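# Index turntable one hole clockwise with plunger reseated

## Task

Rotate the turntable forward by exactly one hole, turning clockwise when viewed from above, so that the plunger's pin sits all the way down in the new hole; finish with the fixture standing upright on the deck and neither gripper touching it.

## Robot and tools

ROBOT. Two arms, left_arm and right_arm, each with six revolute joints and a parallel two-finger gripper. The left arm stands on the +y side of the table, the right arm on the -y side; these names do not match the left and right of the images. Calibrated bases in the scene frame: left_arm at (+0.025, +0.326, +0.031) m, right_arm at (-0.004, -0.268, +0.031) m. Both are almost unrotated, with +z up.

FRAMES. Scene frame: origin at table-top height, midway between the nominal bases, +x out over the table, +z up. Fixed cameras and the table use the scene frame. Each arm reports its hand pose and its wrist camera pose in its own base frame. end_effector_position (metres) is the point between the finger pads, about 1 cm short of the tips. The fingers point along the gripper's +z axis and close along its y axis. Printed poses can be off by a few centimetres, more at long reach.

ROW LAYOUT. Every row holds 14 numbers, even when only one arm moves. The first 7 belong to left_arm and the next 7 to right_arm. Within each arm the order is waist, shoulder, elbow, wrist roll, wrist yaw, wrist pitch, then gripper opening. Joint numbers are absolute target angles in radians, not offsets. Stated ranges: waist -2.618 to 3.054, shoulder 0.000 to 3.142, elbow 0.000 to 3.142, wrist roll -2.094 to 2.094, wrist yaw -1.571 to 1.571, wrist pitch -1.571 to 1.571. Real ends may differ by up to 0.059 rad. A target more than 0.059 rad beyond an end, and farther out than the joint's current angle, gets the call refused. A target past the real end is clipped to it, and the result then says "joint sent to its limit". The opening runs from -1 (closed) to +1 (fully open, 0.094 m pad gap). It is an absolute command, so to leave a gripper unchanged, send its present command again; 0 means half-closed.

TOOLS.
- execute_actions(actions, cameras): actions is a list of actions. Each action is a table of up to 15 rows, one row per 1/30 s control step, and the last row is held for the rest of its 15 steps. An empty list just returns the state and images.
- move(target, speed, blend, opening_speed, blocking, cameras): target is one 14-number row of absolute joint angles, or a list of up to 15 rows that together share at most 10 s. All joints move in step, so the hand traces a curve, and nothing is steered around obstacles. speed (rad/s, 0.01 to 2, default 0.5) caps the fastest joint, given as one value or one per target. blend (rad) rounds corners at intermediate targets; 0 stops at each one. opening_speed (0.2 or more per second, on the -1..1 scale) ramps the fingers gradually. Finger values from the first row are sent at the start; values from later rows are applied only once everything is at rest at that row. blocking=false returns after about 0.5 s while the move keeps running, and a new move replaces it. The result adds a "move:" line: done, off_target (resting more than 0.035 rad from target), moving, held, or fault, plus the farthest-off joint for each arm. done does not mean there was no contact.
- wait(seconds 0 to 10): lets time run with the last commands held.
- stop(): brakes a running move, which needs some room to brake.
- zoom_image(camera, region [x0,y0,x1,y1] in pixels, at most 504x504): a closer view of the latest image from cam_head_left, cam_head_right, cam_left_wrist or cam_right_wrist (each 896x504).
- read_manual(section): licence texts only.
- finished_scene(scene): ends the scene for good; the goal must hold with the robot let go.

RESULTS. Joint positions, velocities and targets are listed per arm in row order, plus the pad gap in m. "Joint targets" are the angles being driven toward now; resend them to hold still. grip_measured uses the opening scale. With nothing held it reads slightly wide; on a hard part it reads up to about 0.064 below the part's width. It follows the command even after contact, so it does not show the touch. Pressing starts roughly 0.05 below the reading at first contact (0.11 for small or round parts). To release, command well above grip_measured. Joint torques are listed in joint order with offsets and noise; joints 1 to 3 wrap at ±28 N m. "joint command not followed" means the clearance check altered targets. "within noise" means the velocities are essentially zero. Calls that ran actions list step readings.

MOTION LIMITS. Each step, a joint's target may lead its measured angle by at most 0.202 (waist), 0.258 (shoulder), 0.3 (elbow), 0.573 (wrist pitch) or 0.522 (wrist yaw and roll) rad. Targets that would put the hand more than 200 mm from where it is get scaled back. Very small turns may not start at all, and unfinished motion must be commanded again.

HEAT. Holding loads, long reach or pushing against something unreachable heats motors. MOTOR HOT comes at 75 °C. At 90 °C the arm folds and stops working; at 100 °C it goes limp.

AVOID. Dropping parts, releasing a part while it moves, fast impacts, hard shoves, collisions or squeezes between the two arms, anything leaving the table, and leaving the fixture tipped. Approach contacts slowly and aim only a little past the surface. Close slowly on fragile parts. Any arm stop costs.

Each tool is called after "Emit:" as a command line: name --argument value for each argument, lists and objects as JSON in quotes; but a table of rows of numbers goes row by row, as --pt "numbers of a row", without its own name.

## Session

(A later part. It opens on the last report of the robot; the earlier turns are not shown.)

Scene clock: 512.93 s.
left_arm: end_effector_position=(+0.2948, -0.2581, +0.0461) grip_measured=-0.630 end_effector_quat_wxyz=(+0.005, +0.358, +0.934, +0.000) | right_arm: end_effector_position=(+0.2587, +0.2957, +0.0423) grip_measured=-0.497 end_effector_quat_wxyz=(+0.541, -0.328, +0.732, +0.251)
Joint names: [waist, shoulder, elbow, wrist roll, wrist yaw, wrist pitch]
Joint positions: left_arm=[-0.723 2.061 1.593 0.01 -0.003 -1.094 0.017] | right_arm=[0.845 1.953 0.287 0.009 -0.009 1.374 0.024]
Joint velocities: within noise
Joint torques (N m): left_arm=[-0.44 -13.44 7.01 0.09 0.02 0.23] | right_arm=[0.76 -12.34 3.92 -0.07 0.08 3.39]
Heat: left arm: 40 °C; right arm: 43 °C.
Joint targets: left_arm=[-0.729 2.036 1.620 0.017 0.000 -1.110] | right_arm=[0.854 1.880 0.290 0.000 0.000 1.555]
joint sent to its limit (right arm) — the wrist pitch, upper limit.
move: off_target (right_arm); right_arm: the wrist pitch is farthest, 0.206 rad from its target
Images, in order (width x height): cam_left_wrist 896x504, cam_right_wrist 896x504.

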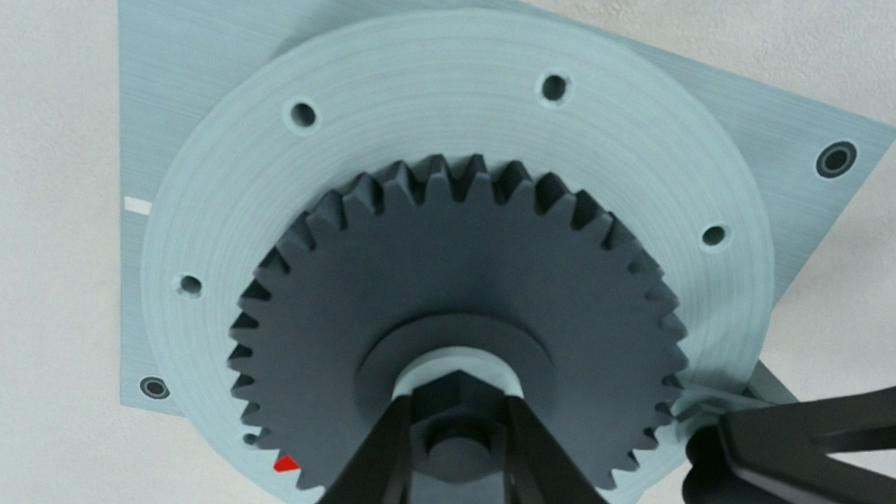

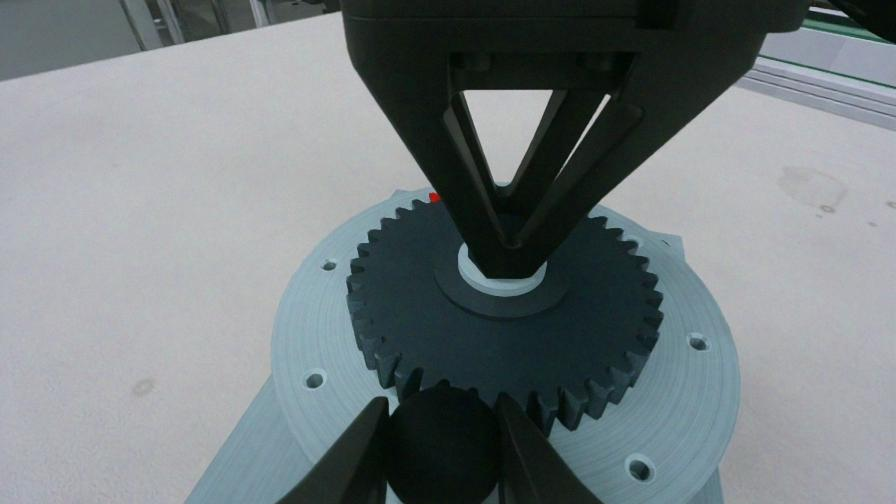

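Emit:
move --target '[-0.729,2.036,1.62,0.017,0,-1.11,-0.8,0.854,1.845,0.29,0,0,1.555,-1]' --speed 0.1 --cameras '["cam_right_wrist","cam_left_wrist"]'

Emit:
zoom_image --camera "cam_left_wrist" --region '[640, 350, 840, 500]'

Scene clock: 523.17 s.
left_arm: end_effector_position=(+0.2948, -0.2582, +0.0461) grip_measured=-0.630 end_effector_quat_wxyz=(+0.004, +0.358, +0.934, +0.000) | right_arm: end_effector_position=(+0.2582, +0.2951, +0.0437) grip_measured=-0.497 end_effector_quat_wxyz=(+0.538, -0.329, +0.735, +0.249)
Joint names: [waist, shoulder, elbow, wrist roll, wrist yaw, wrist pitch]
Joint positions: left_arm=[-0.723 2.061 1.593 0.01 -0.003 -1.094 0.017] | right_arm=[0.845 1.927 0.286 0.009 -0.009 1.34 0.024]
Joint velocities: within noise
Joint torques (N m): left_arm=[-0.54 -13.48 6.99 0.1 0.02 0.24] | right_arm=[0.7 -12.93 4.25 -0.08 0.08 3.7]
Heat: left arm: 40 °C; right arm: 45 °C.
Joint targets: left_arm=[-0.729 2.036 1.620 0.017 0.000 -1.110] | right_arm=[0.854 1.845 0.290 0.000 0.000 1.555]
move: off_target (right_arm); right_arm: the wrist pitch is farthest, 0.215 rad from its target
Images, in order (width x height): cam_left_wrist 896x504, cam_right_wrist 896x504.

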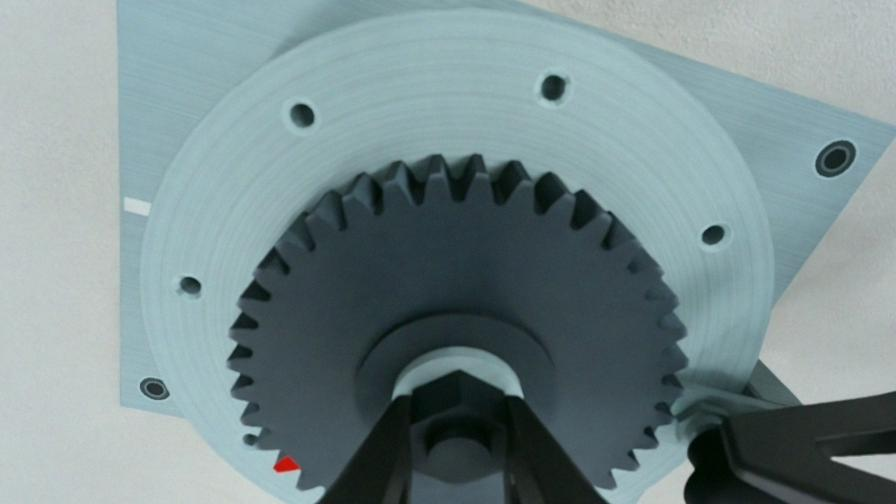

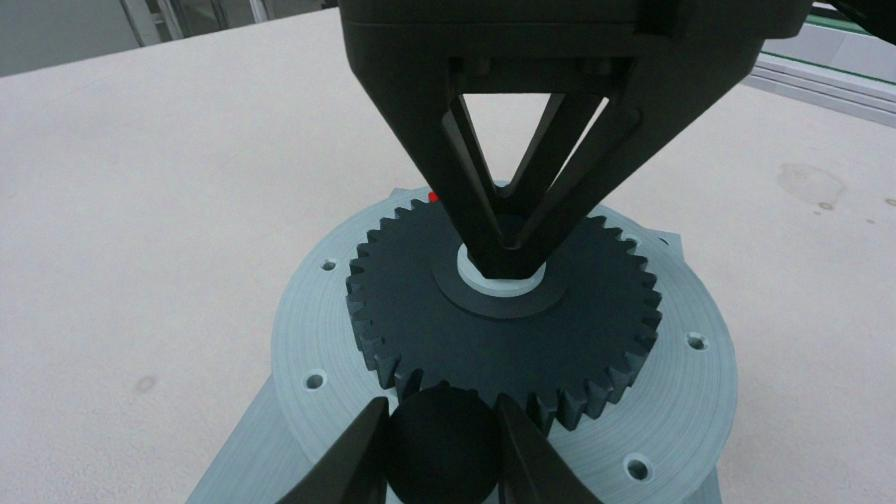

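Scaled by 2.520 from the camera's 896x504 image, which has a finer 1280x720 frame.

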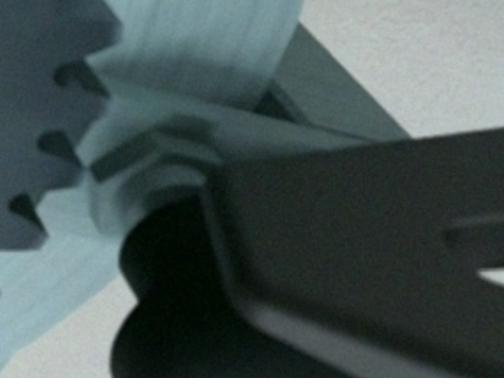

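Emit:
move --target '[-0.729,2.036,1.62,0.017,0,-1.11,-0.8,0.854,1.81,0.29,0,0,1.555,-1]' --speed 0.1 --cameras '["cam_right_wrist","cam_left_wrist"]'

Emit:
zoom_image --camera "cam_left_wrist" --region '[640, 350, 840, 500]'

Scene clock: 532.27 s.
left_arm: end_effector_position=(+0.2947, -0.2582, +0.0461) grip_measured=-0.630 end_effector_quat_wxyz=(+0.004, +0.358, +0.934, +0.000) | right_arm: end_effector_position=(+0.2569, +0.2934, +0.0447) grip_measured=-0.497 end_effector_quat_wxyz=(+0.535, -0.330, +0.738, +0.247)
Joint names: [waist, shoulder, elbow, wrist roll, wrist yaw, wrist pitch]
Joint positions: left_arm=[-0.723 2.061 1.593 0.01 -0.003 -1.095 0.017] | right_arm=[0.845 1.9 0.281 0.009 -0.008 1.308 0.024]
Joint velocities: within noise
Joint torques (N m): left_arm=[-0.47 -13.48 6.95 0.1 0.02 0.23] | right_arm=[0.8 -13.41 4.89 -0.07 0.07 3.98]
Heat: left arm: 40 °C; right arm: 53 °C.
Joint targets: left_arm=[-0.729 2.036 1.620 0.017 0.000 -1.110] | right_arm=[0.854 1.810 0.290 0.000 0.000 1.555]
move: off_target (right_arm); right_arm: the wrist pitch is farthest, 0.247 rad from its target
Images, in order (width x height): cam_left_wrist 896x504, cam_right_wrist 896x504.

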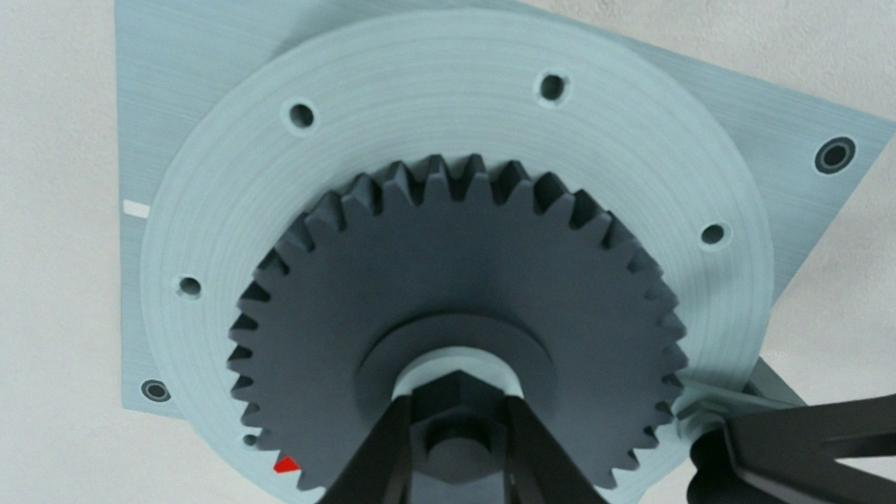

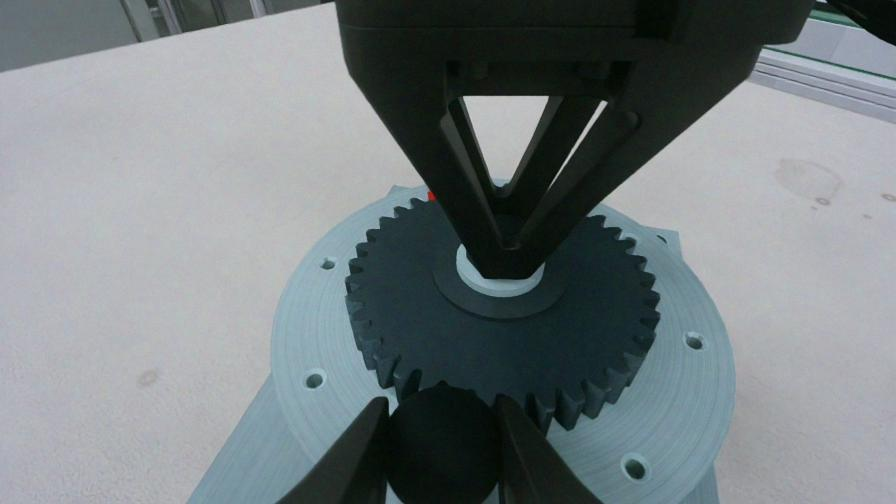

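Scaled by 2.520 from the camera's 896x504 image, which has a finer 1280x720 frame.

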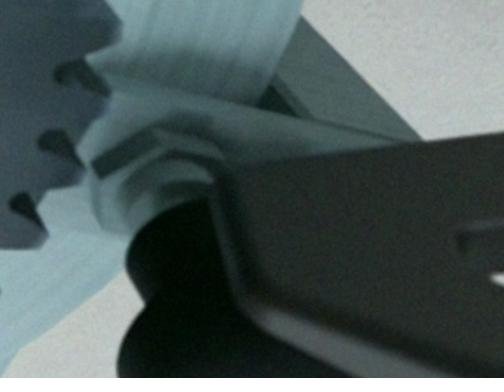

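Emit:
move --target '[-0.729,2.036,1.62,0.15,0,-1.11,-0.9,0.854,1.81,0.31,0,0,1.555,-1]' --speed 0.2 --cameras '["cam_right_wrist","cam_left_wrist"]'

Scene clock: 540.63 s.
left_arm: end_effector_position=(+0.2947, -0.2582, +0.0461) grip_measured=-0.630 end_effector_quat_wxyz=(+0.004, +0.416, +0.909, +0.000) | right_arm: end_effector_position=(+0.2569, +0.2935, +0.0451) grip_measured=-0.497 end_effector_quat_wxyz=(+0.535, -0.330, +0.737, +0.247)
Joint names: [waist, shoulder, elbow, wrist roll, wrist yaw, wrist pitch]
Joint positions: left_arm=[-0.723 2.061 1.593 0.135 -0.003 -1.095 0.017] | right_arm=[0.845 1.898 0.281 0.009 -0.008 1.307 0.024]
Joint velocities: within noise
Joint torques (N m): left_arm=[-0.47 -13.44 7.02 0.2 0.01 0.24] | right_arm=[0.8 -13.31 6.87 -0.09 0.07 4]
Heat: left arm: 40 °C; right arm: 54 °C.
Joint targets: left_arm=[-0.729 2.036 1.620 0.150 0.000 -1.110] | right_arm=[0.854 1.810 0.310 0.000 0.000 1.555]
move: off_target (right_arm); right_arm: the wrist pitch is farthest, 0.248 rad from its target
Images, in order (width x height): cam_left_wrist 896x504, cam_right_wrist 896x504.

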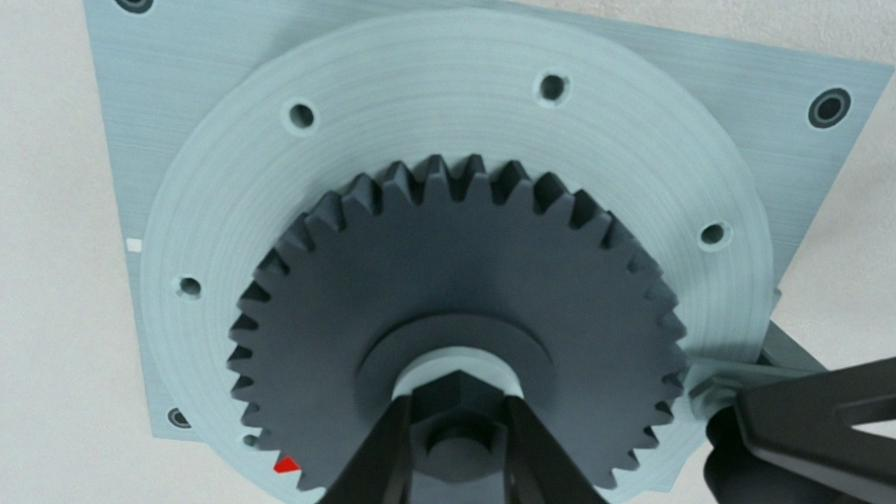

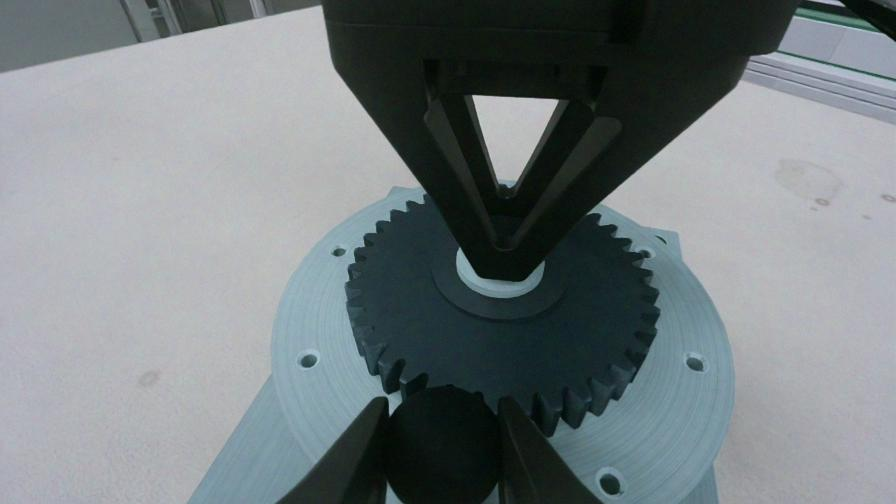

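Emit:
move --target '[-0.729,2.036,1.62,0.81,0,-1.11,-0.9,0.854,1.815,0.295,0,0,1.555,-1]' --speed 0.5 --cameras '["cam_right_wrist","cam_left_wrist"]'

Scene clock: 548.70 s.
left_arm: end_effector_position=(+0.2947, -0.2582, +0.0461) grip_measured=-0.631 end_effector_quat_wxyz=(+0.004, +0.688, +0.726, +0.001) | right_arm: end_effector_position=(+0.2569, +0.2935, +0.0451) grip_measured=-0.497 end_effector_quat_wxyz=(+0.535, -0.330, +0.737, +0.247)
Joint names: [waist, shoulder, elbow, wrist roll, wrist yaw, wrist pitch]
Joint positions: left_arm=[-0.723 2.061 1.593 0.795 -0.003 -1.095 0.017] | right_arm=[0.845 1.898 0.281 0.009 -0.008 1.307 0.024]
Joint velocities: within noise
Joint torques (N m): left_arm=[-0.47 -13.45 6.99 0.19 0.02 0.24] | right_arm=[0.73 -12.89 5.35 -0.06 0.06 4.01]
Heat: left arm: 40 °C; right arm: 55 °C.
Joint targets: left_arm=[-0.729 2.036 1.620 0.810 0.000 -1.110] | right_arm=[0.854 1.815 0.295 0.000 0.000 1.555]
move: off_target (right_arm); right_arm: the wrist pitch is farthest, 0.248 rad from its target
Images, in order (width x height): cam_left_wrist 896x504, cam_right_wrist 896x504.

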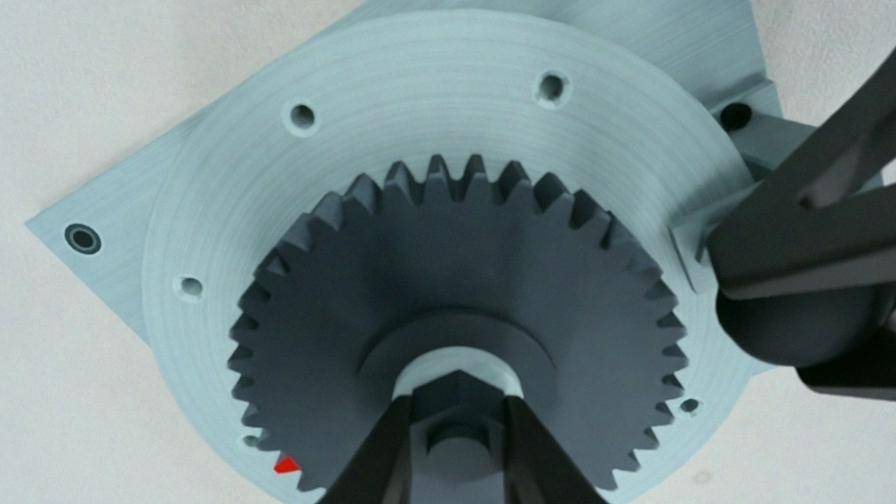

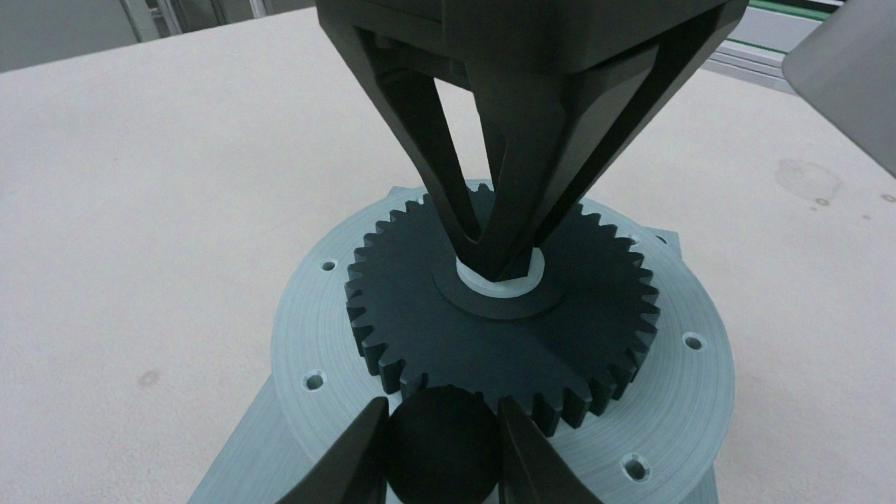

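Emit:
move --target '[-0.729,2.036,1.62,0.81,0,-1.11,-0.9,0.854,1.98,0.29,0,0,1.40,-0.9]' --speed 0.15 --cameras '["cam_right_wrist","cam_left_wrist"]'

Scene clock: 556.47 s.
left_arm: end_effector_position=(+0.2947, -0.2582, +0.0461) grip_measured=-0.631 end_effector_quat_wxyz=(+0.004, +0.688, +0.725, +0.001) | right_arm: end_effector_position=(+0.2568, +0.2933, +0.0405) grip_measured=-0.497 end_effector_quat_wxyz=(+0.541, -0.328, +0.733, +0.250)
Joint names: [waist, shoulder, elbow, wrist roll, wrist yaw, wrist pitch]
Joint positions: left_arm=[-0.723 2.061 1.593 0.795 -0.003 -1.095 0.017] | right_arm=[0.845 1.959 0.275 0.009 -0.008 1.39 0.024]
Joint velocities: within noise
Joint torques (N m): left_arm=[-0.5 -13.48 6.98 0.17 0.02 0.24] | right_arm=[0.77 -4.78 5.01 -0.06 0.08 1.85]
Heat: left arm: 40 °C; right arm: 55 °C.
Joint targets: left_arm=[-0.729 2.036 1.620 0.810 0.000 -1.110] | right_arm=[0.854 1.980 0.290 0.000 0.000 1.400]
move: done
Images, in order (width x height): cam_left_wrist 896x504, cam_right_wrist 896x504.

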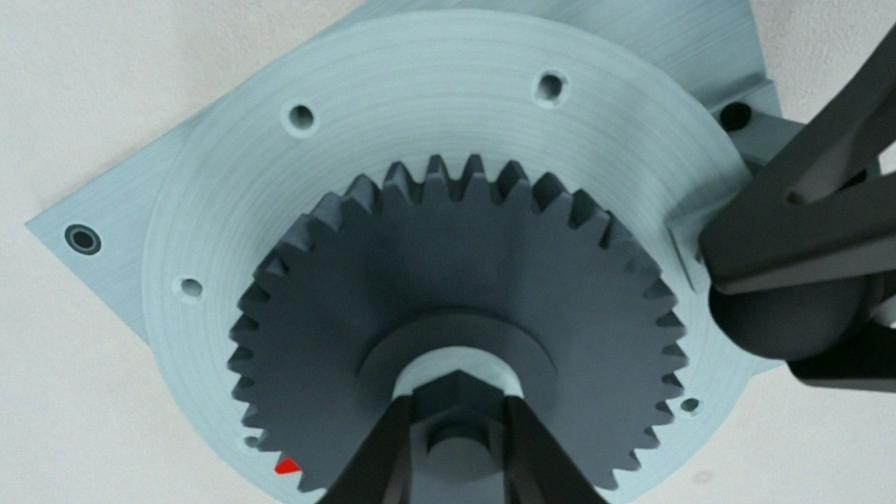

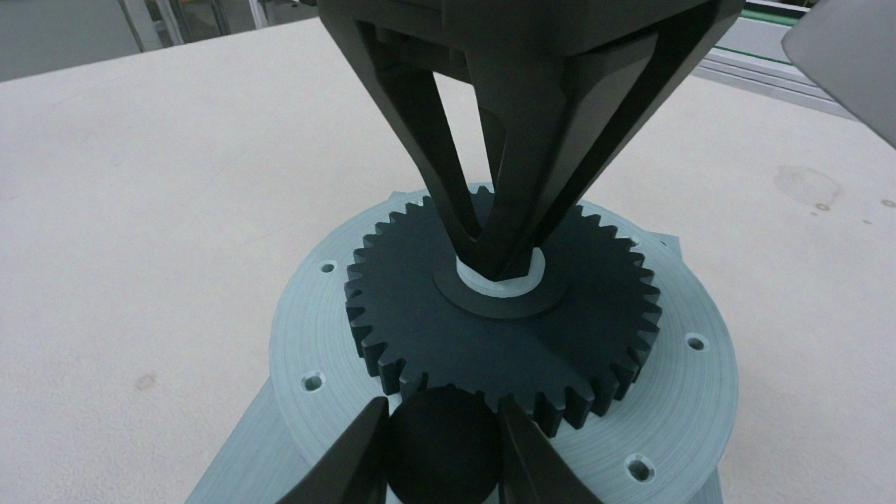

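Emit:
move --target '[-0.729,2.036,1.62,0.81,0,-1.11,-0.9,0.854,2.03,0.292,0,0,1.42,-0.9]' --speed 0.15 --cameras '["cam_right_wrist","cam_left_wrist"]'

Scene clock: 561.67 s.
left_arm: end_effector_position=(+0.2946, -0.2581, +0.0461) grip_measured=-0.631 end_effector_quat_wxyz=(+0.004, +0.689, +0.725, +0.002) | right_arm: end_effector_position=(+0.2573, +0.2939, +0.0379) grip_measured=-0.497 end_effector_quat_wxyz=(+0.546, -0.327, +0.729, +0.252)
Joint names: [waist, shoulder, elbow, wrist roll, wrist yaw, wrist pitch]
Joint positions: left_arm=[-0.723 2.061 1.593 0.796 -0.003 -1.095 0.017] | right_arm=[0.845 2.004 0.276 0.009 -0.008 1.446 0.024]
Joint velocities: within noise
Joint torques (N m): left_arm=[-0.49 -13.44 7.01 0.17 0.02 0.24] | right_arm=[0.79 -4.52 4.79 -0.07 0.06 1.55]
Heat: left arm: 40 °C; right arm: 52 °C.
Joint targets: left_arm=[-0.729 2.036 1.620 0.810 0.000 -1.110] | right_arm=[0.854 2.030 0.292 0.000 0.000 1.420]
move: done
Images, in order (width x height): cam_left_wrist 896x504, cam_right_wrist 896x504.

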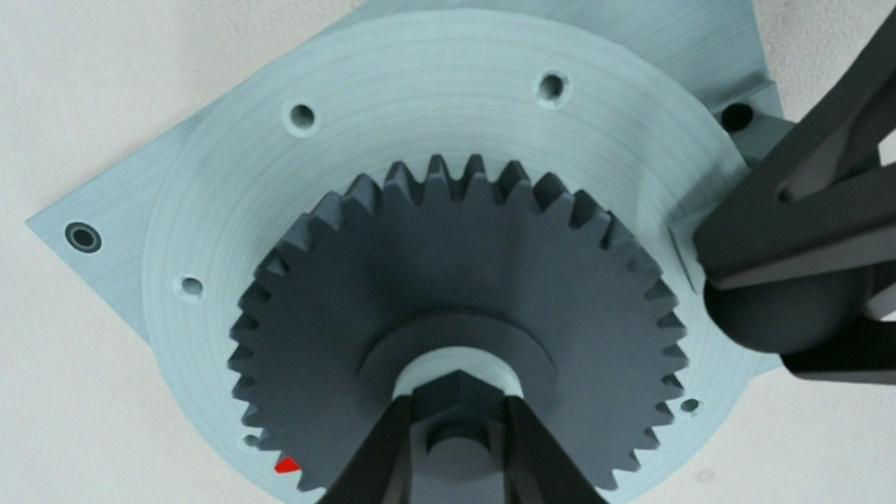

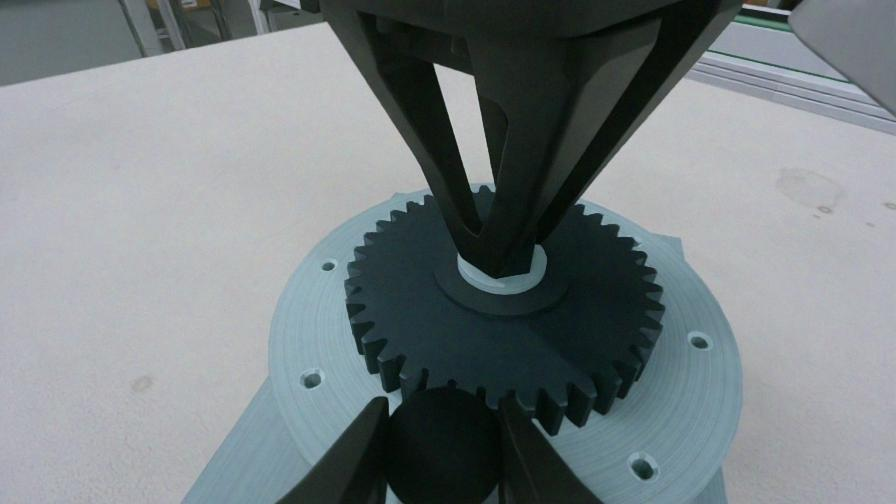

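Emit:
move --target '[-0.729,2.036,1.62,0.87,0,-1.11,-0.9, 0.854,2.03,0.292,0,0,1.42,-0.9]' --cameras '["cam_left_wrist","cam_right_wrist"]'

Emit:
move --target '[-0.729,2.036,1.62,0.73,0,-1.11,-0.9, 0.854,2.03,0.292,0,0,1.42,-0.9]' --cameras '["cam_left_wrist","cam_right_wrist"]'

Scene clock: 605.27 s.
left_arm: end_effector_position=(+0.2945, -0.2583, +0.0461) grip_measured=-0.631 end_effector_quat_wxyz=(+0.004, +0.700, +0.715, +0.001) | right_arm: end_effector_position=(+0.2573, +0.2940, +0.0380) grip_measured=-0.497 end_effector_quat_wxyz=(+0.546, -0.327, +0.729, +0.252)
Joint names: [waist, shoulder, elbow, wrist roll, wrist yaw, wrist pitch]
Joint positions: left_arm=[-0.723 2.061 1.593 0.826 -0.001 -1.095 0.017] | right_arm=[0.845 2.004 0.276 0.009 -0.008 1.446 0.024]
Joint velocities: within noise
Joint torques (N m): left_arm=[-0.49 -13.49 6.98 0.52 0.01 0.23] | right_arm=[0.81 -4.49 4.78 -0.07 0.07 1.53]
Heat: left arm: 41 °C; right arm: 45 °C.
Joint targets: left_arm=[-0.729 2.036 1.620 0.870 0.000 -1.110] | right_arm=[0.854 2.030 0.292 0.000 0.000 1.420]
move: off_target (left_arm); left_arm: the wrist roll is farthest, 0.044 rad from its target
Images, in order (width x height): cam_left_wrist 896x504, cam_right_wrist 896x504.

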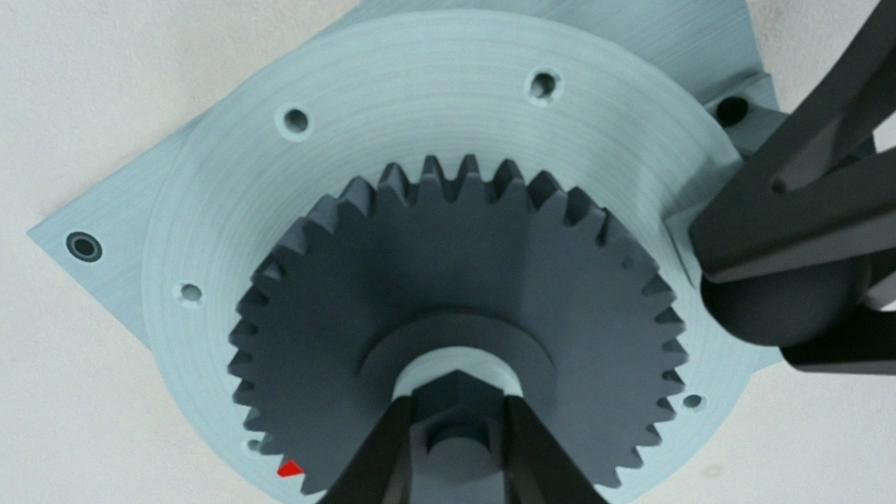

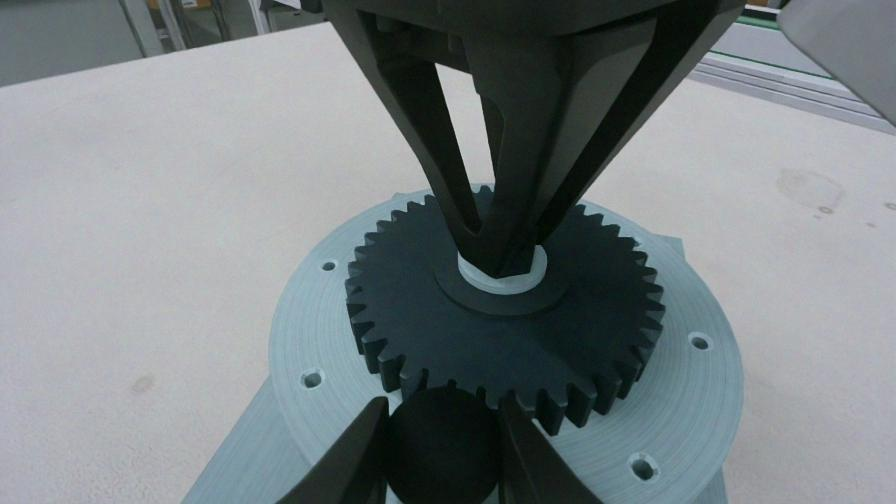

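Scene clock: 606.07 s.
left_arm: end_effector_position=(+0.2946, -0.2581, +0.0461) grip_measured=-0.631 end_effector_quat_wxyz=(+0.004, +0.678, +0.735, +0.001) | right_arm: end_effector_position=(+0.2573, +0.2940, +0.0380) grip_measured=-0.497 end_effector_quat_wxyz=(+0.546, -0.327, +0.729, +0.252)
Joint names: [waist, shoulder, elbow, wrist roll, wrist yaw, wrist pitch]
Joint positions: left_arm=[-0.723 2.061 1.593 0.766 -0.003 -1.095 0.017] | right_arm=[0.845 2.004 0.276 0.009 -0.008 1.446 0.024]
Joint velocities: within noise
Joint torques (N m): left_arm=[-0.51 -13.42 6.99 -0.41 0.03 0.24] | right_arm=[0.79 -4.48 4.81 -0.07 0.07 1.53]
Heat: left arm: 41 °C; right arm: 45 °C.
Joint targets: left_arm=[-0.729 2.036 1.620 0.730 0.000 -1.110] | right_arm=[0.854 2.030 0.292 0.000 0.000 1.420]
move: off_target (left_arm); left_arm: the wrist roll is farthest, 0.036 rad from its target
Images, in order (width x height): cam_left_wrist 896x504, cam_right_wrist 896x504.

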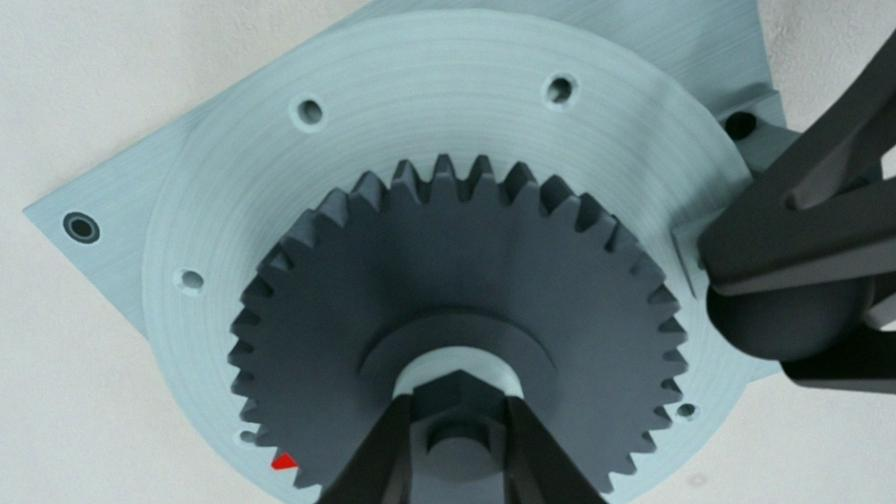

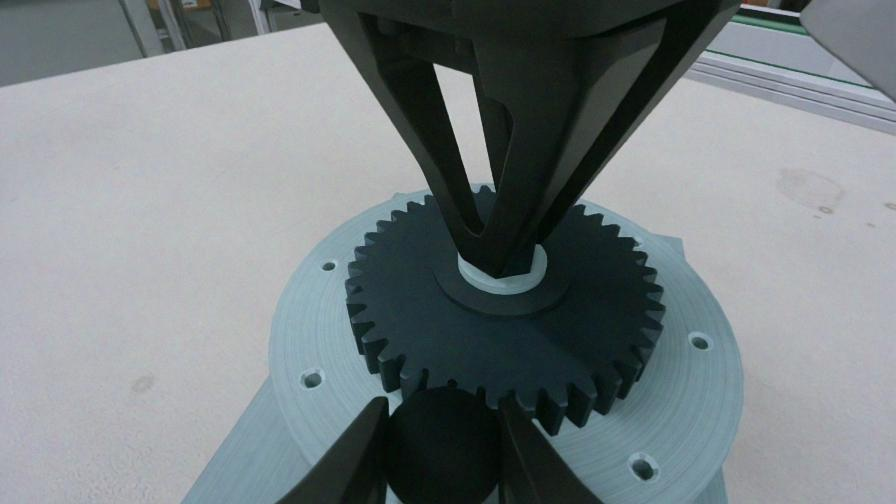

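Emit:
move --target '[-0.729,2.036,1.62,0.80,0,-1.11,-0.9, 0.854,2.03,0.292,0,0,1.42,0.1]' --opening_speed 0.5 --cameras '["cam_right_wrist"]'

Emit:
move --pt "-0.729 2.036 1.62 0.80 0 -1.11 -0.9 0.845 1.976 0.152 0 0 1.506 0.1" --pt "-0.729 2.036 1.62 0.80 0 -1.11 -0.9 0.85 1.72 0.122 0 0 1.297 0.1" --pt "-0.729 2.036 1.62 0.80 0 -1.11 -0.9 0.875 1.42 0.22 0 0 0.9 0.1" --speed '[0.2,0.4,0.5]' --blend 0.05 --cameras '["cam_right_wrist","cam_left_wrist"]'

Emit:
move --pt "-0.729 2.036 1.62 0.80 0 -1.11 0.1 0.875 1.42 0.22 0 0 0.9 0.1" --pt "-0.73 1.96 1.86 0.80 0 -1.472 0.1 0.875 1.42 0.22 0 0 0.9 0.1" --speed '[0.2,0.25]' --opening_speed 0.5

Scene clock: 619.53 s.
left_arm: end_effector_position=(+0.2947, -0.2580, +0.0461) grip_measured=-0.631 end_effector_quat_wxyz=(+0.004, +0.686, +0.727, +0.002) | right_arm: end_effector_position=(+0.2574, +0.2940, +0.0336) grip_measured=+0.098 end_effector_quat_wxyz=(+0.540, -0.328, +0.733, +0.250)
Joint names: [waist, shoulder, elbow, wrist roll, wrist yaw, wrist pitch]
Joint positions: left_arm=[-0.723 2.061 1.593 0.79 -0.003 -1.095 0.017] | right_arm=[0.845 2.011 0.281 0.009 -0.008 1.435 0.052]
Joint velocities: within noise
Joint torques (N m): left_arm=[-0.51 -13.49 6.97 0.12 0.02 0.24] | right_arm=[0.76 -5.11 4.25 -0.08 0.08 1.62]
Heat: left arm: 41 °C; right arm: 44 °C.
Joint targets: left_arm=[-0.729 2.036 1.620 0.800 0.000 -1.110] | right_arm=[0.854 2.030 0.292 0.000 0.000 1.420]
move: done
Images, in order (width x height): cam_right_wrist 896x504.

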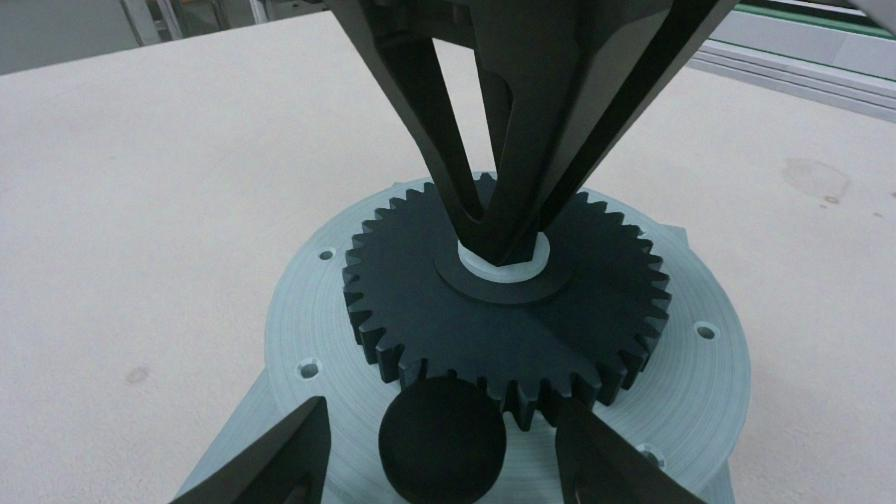

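Scene clock: 622.43 s.
left_arm: end_effector_position=(+0.2947, -0.2580, +0.0461) grip_measured=-0.631 end_effector_quat_wxyz=(+0.004, +0.687, +0.727, +0.002) | right_arm: end_effector_position=(+0.2304, +0.2750, +0.0917) grip_measured=+0.098 end_effector_quat_wxyz=(+0.530, -0.339, +0.735, +0.252)
Joint names: [waist, shoulder, elbow, wrist roll, wrist yaw, wrist pitch]
Joint positions: left_arm=[-0.723 2.061 1.593 0.791 -0.003 -1.095 0.017] | right_arm=[0.866 1.436 0.204 0.009 -0.008 0.915 0.052]
Joint velocities: within noise
Joint torques (N m): left_arm=[-0.49 -13.46 6.99 0.12 0.02 0.23] | right_arm=[0.73 -5.11 7.97 -0.08 0.07 1.61]
Heat: left arm: 41 °C; right arm: 44 °C.
Joint targets: left_arm=[-0.729 2.036 1.620 0.800 0.000 -1.110] | right_arm=[0.875 1.420 0.220 0.000 0.000 0.900]
move: done
Images, in order (width x height): cam_left_wrist 896x504, cam_right_wrist 896x504.

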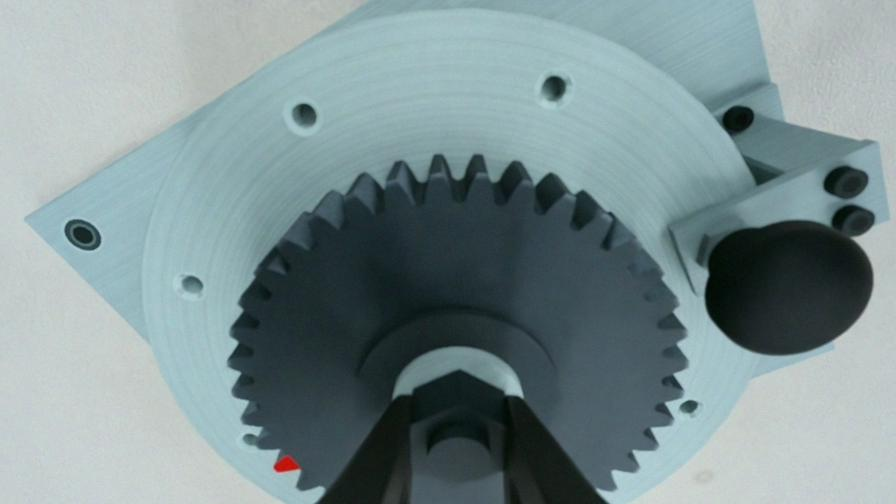

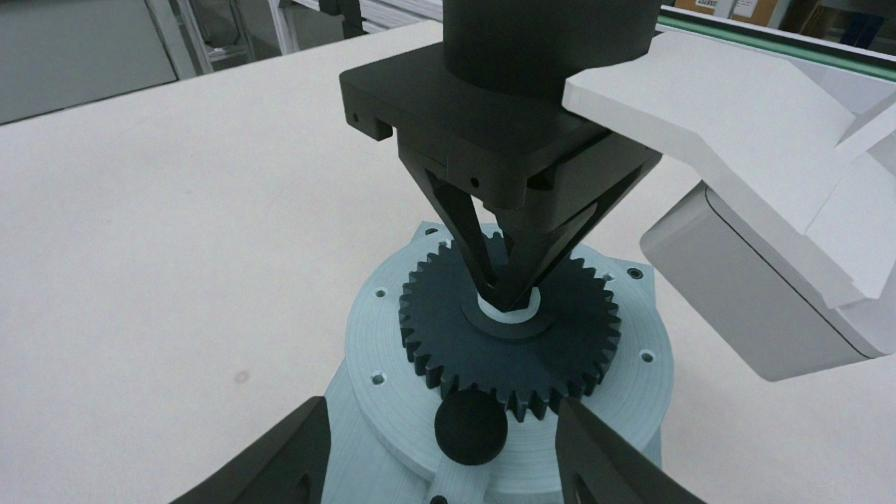

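Scene clock: 626.70 s.
left_arm: end_effector_position=(+0.2779, -0.2431, +0.1318) grip_measured=+0.098 end_effector_quat_wxyz=(-0.021, +0.687, +0.727, +0.001) | right_arm: end_effector_position=(+0.2304, +0.2749, +0.0915) grip_measured=+0.098 end_effector_quat_wxyz=(+0.530, -0.339, +0.736, +0.252)
Joint names: [waist, shoulder, elbow, wrist roll, wrist yaw, wrist pitch]
Joint positions: left_arm=[-0.723 1.993 1.835 0.791 -0.003 -1.453 0.052] | right_arm=[0.866 1.436 0.204 0.009 -0.008 0.915 0.052]
Joint velocities: within noise
Joint torques (N m): left_arm=[-0.57 -13.68 6.82 0.12 0.01 0.07] | right_arm=[0.73 -5.14 7.95 -0.07 0.06 1.62]
Heat: left arm: 41 °C; right arm: 45 °C.
Joint targets: left_arm=[-0.730 1.960 1.860 0.800 0.000 -1.472] | right_arm=[0.875 1.420 0.220 0.000 0.000 0.900]
move: done

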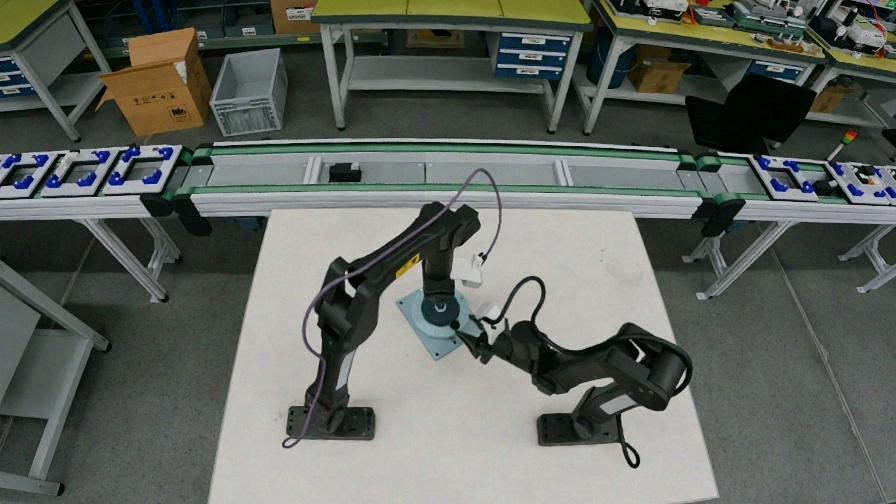

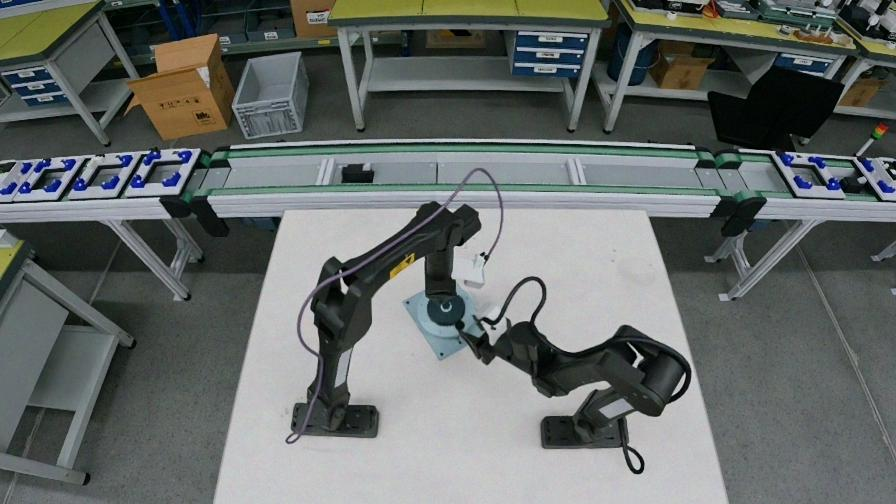

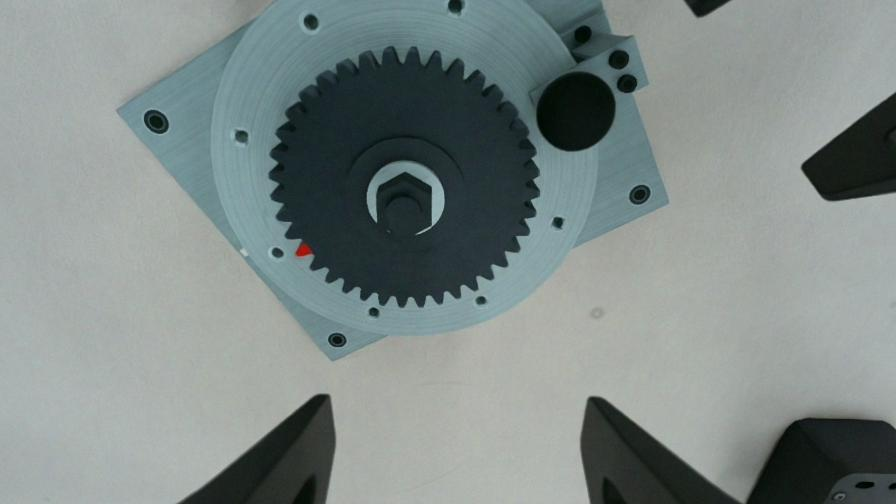

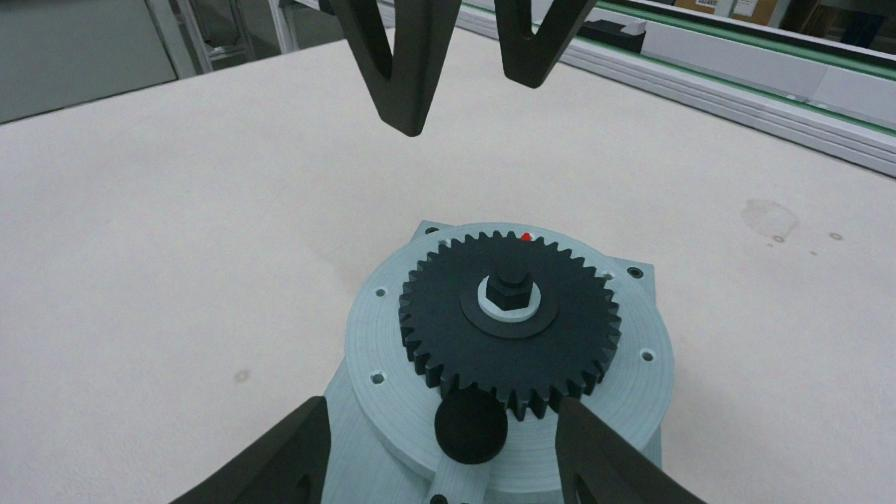

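Emit:
finished_scene --scene 1

The scene is finished: the task was done.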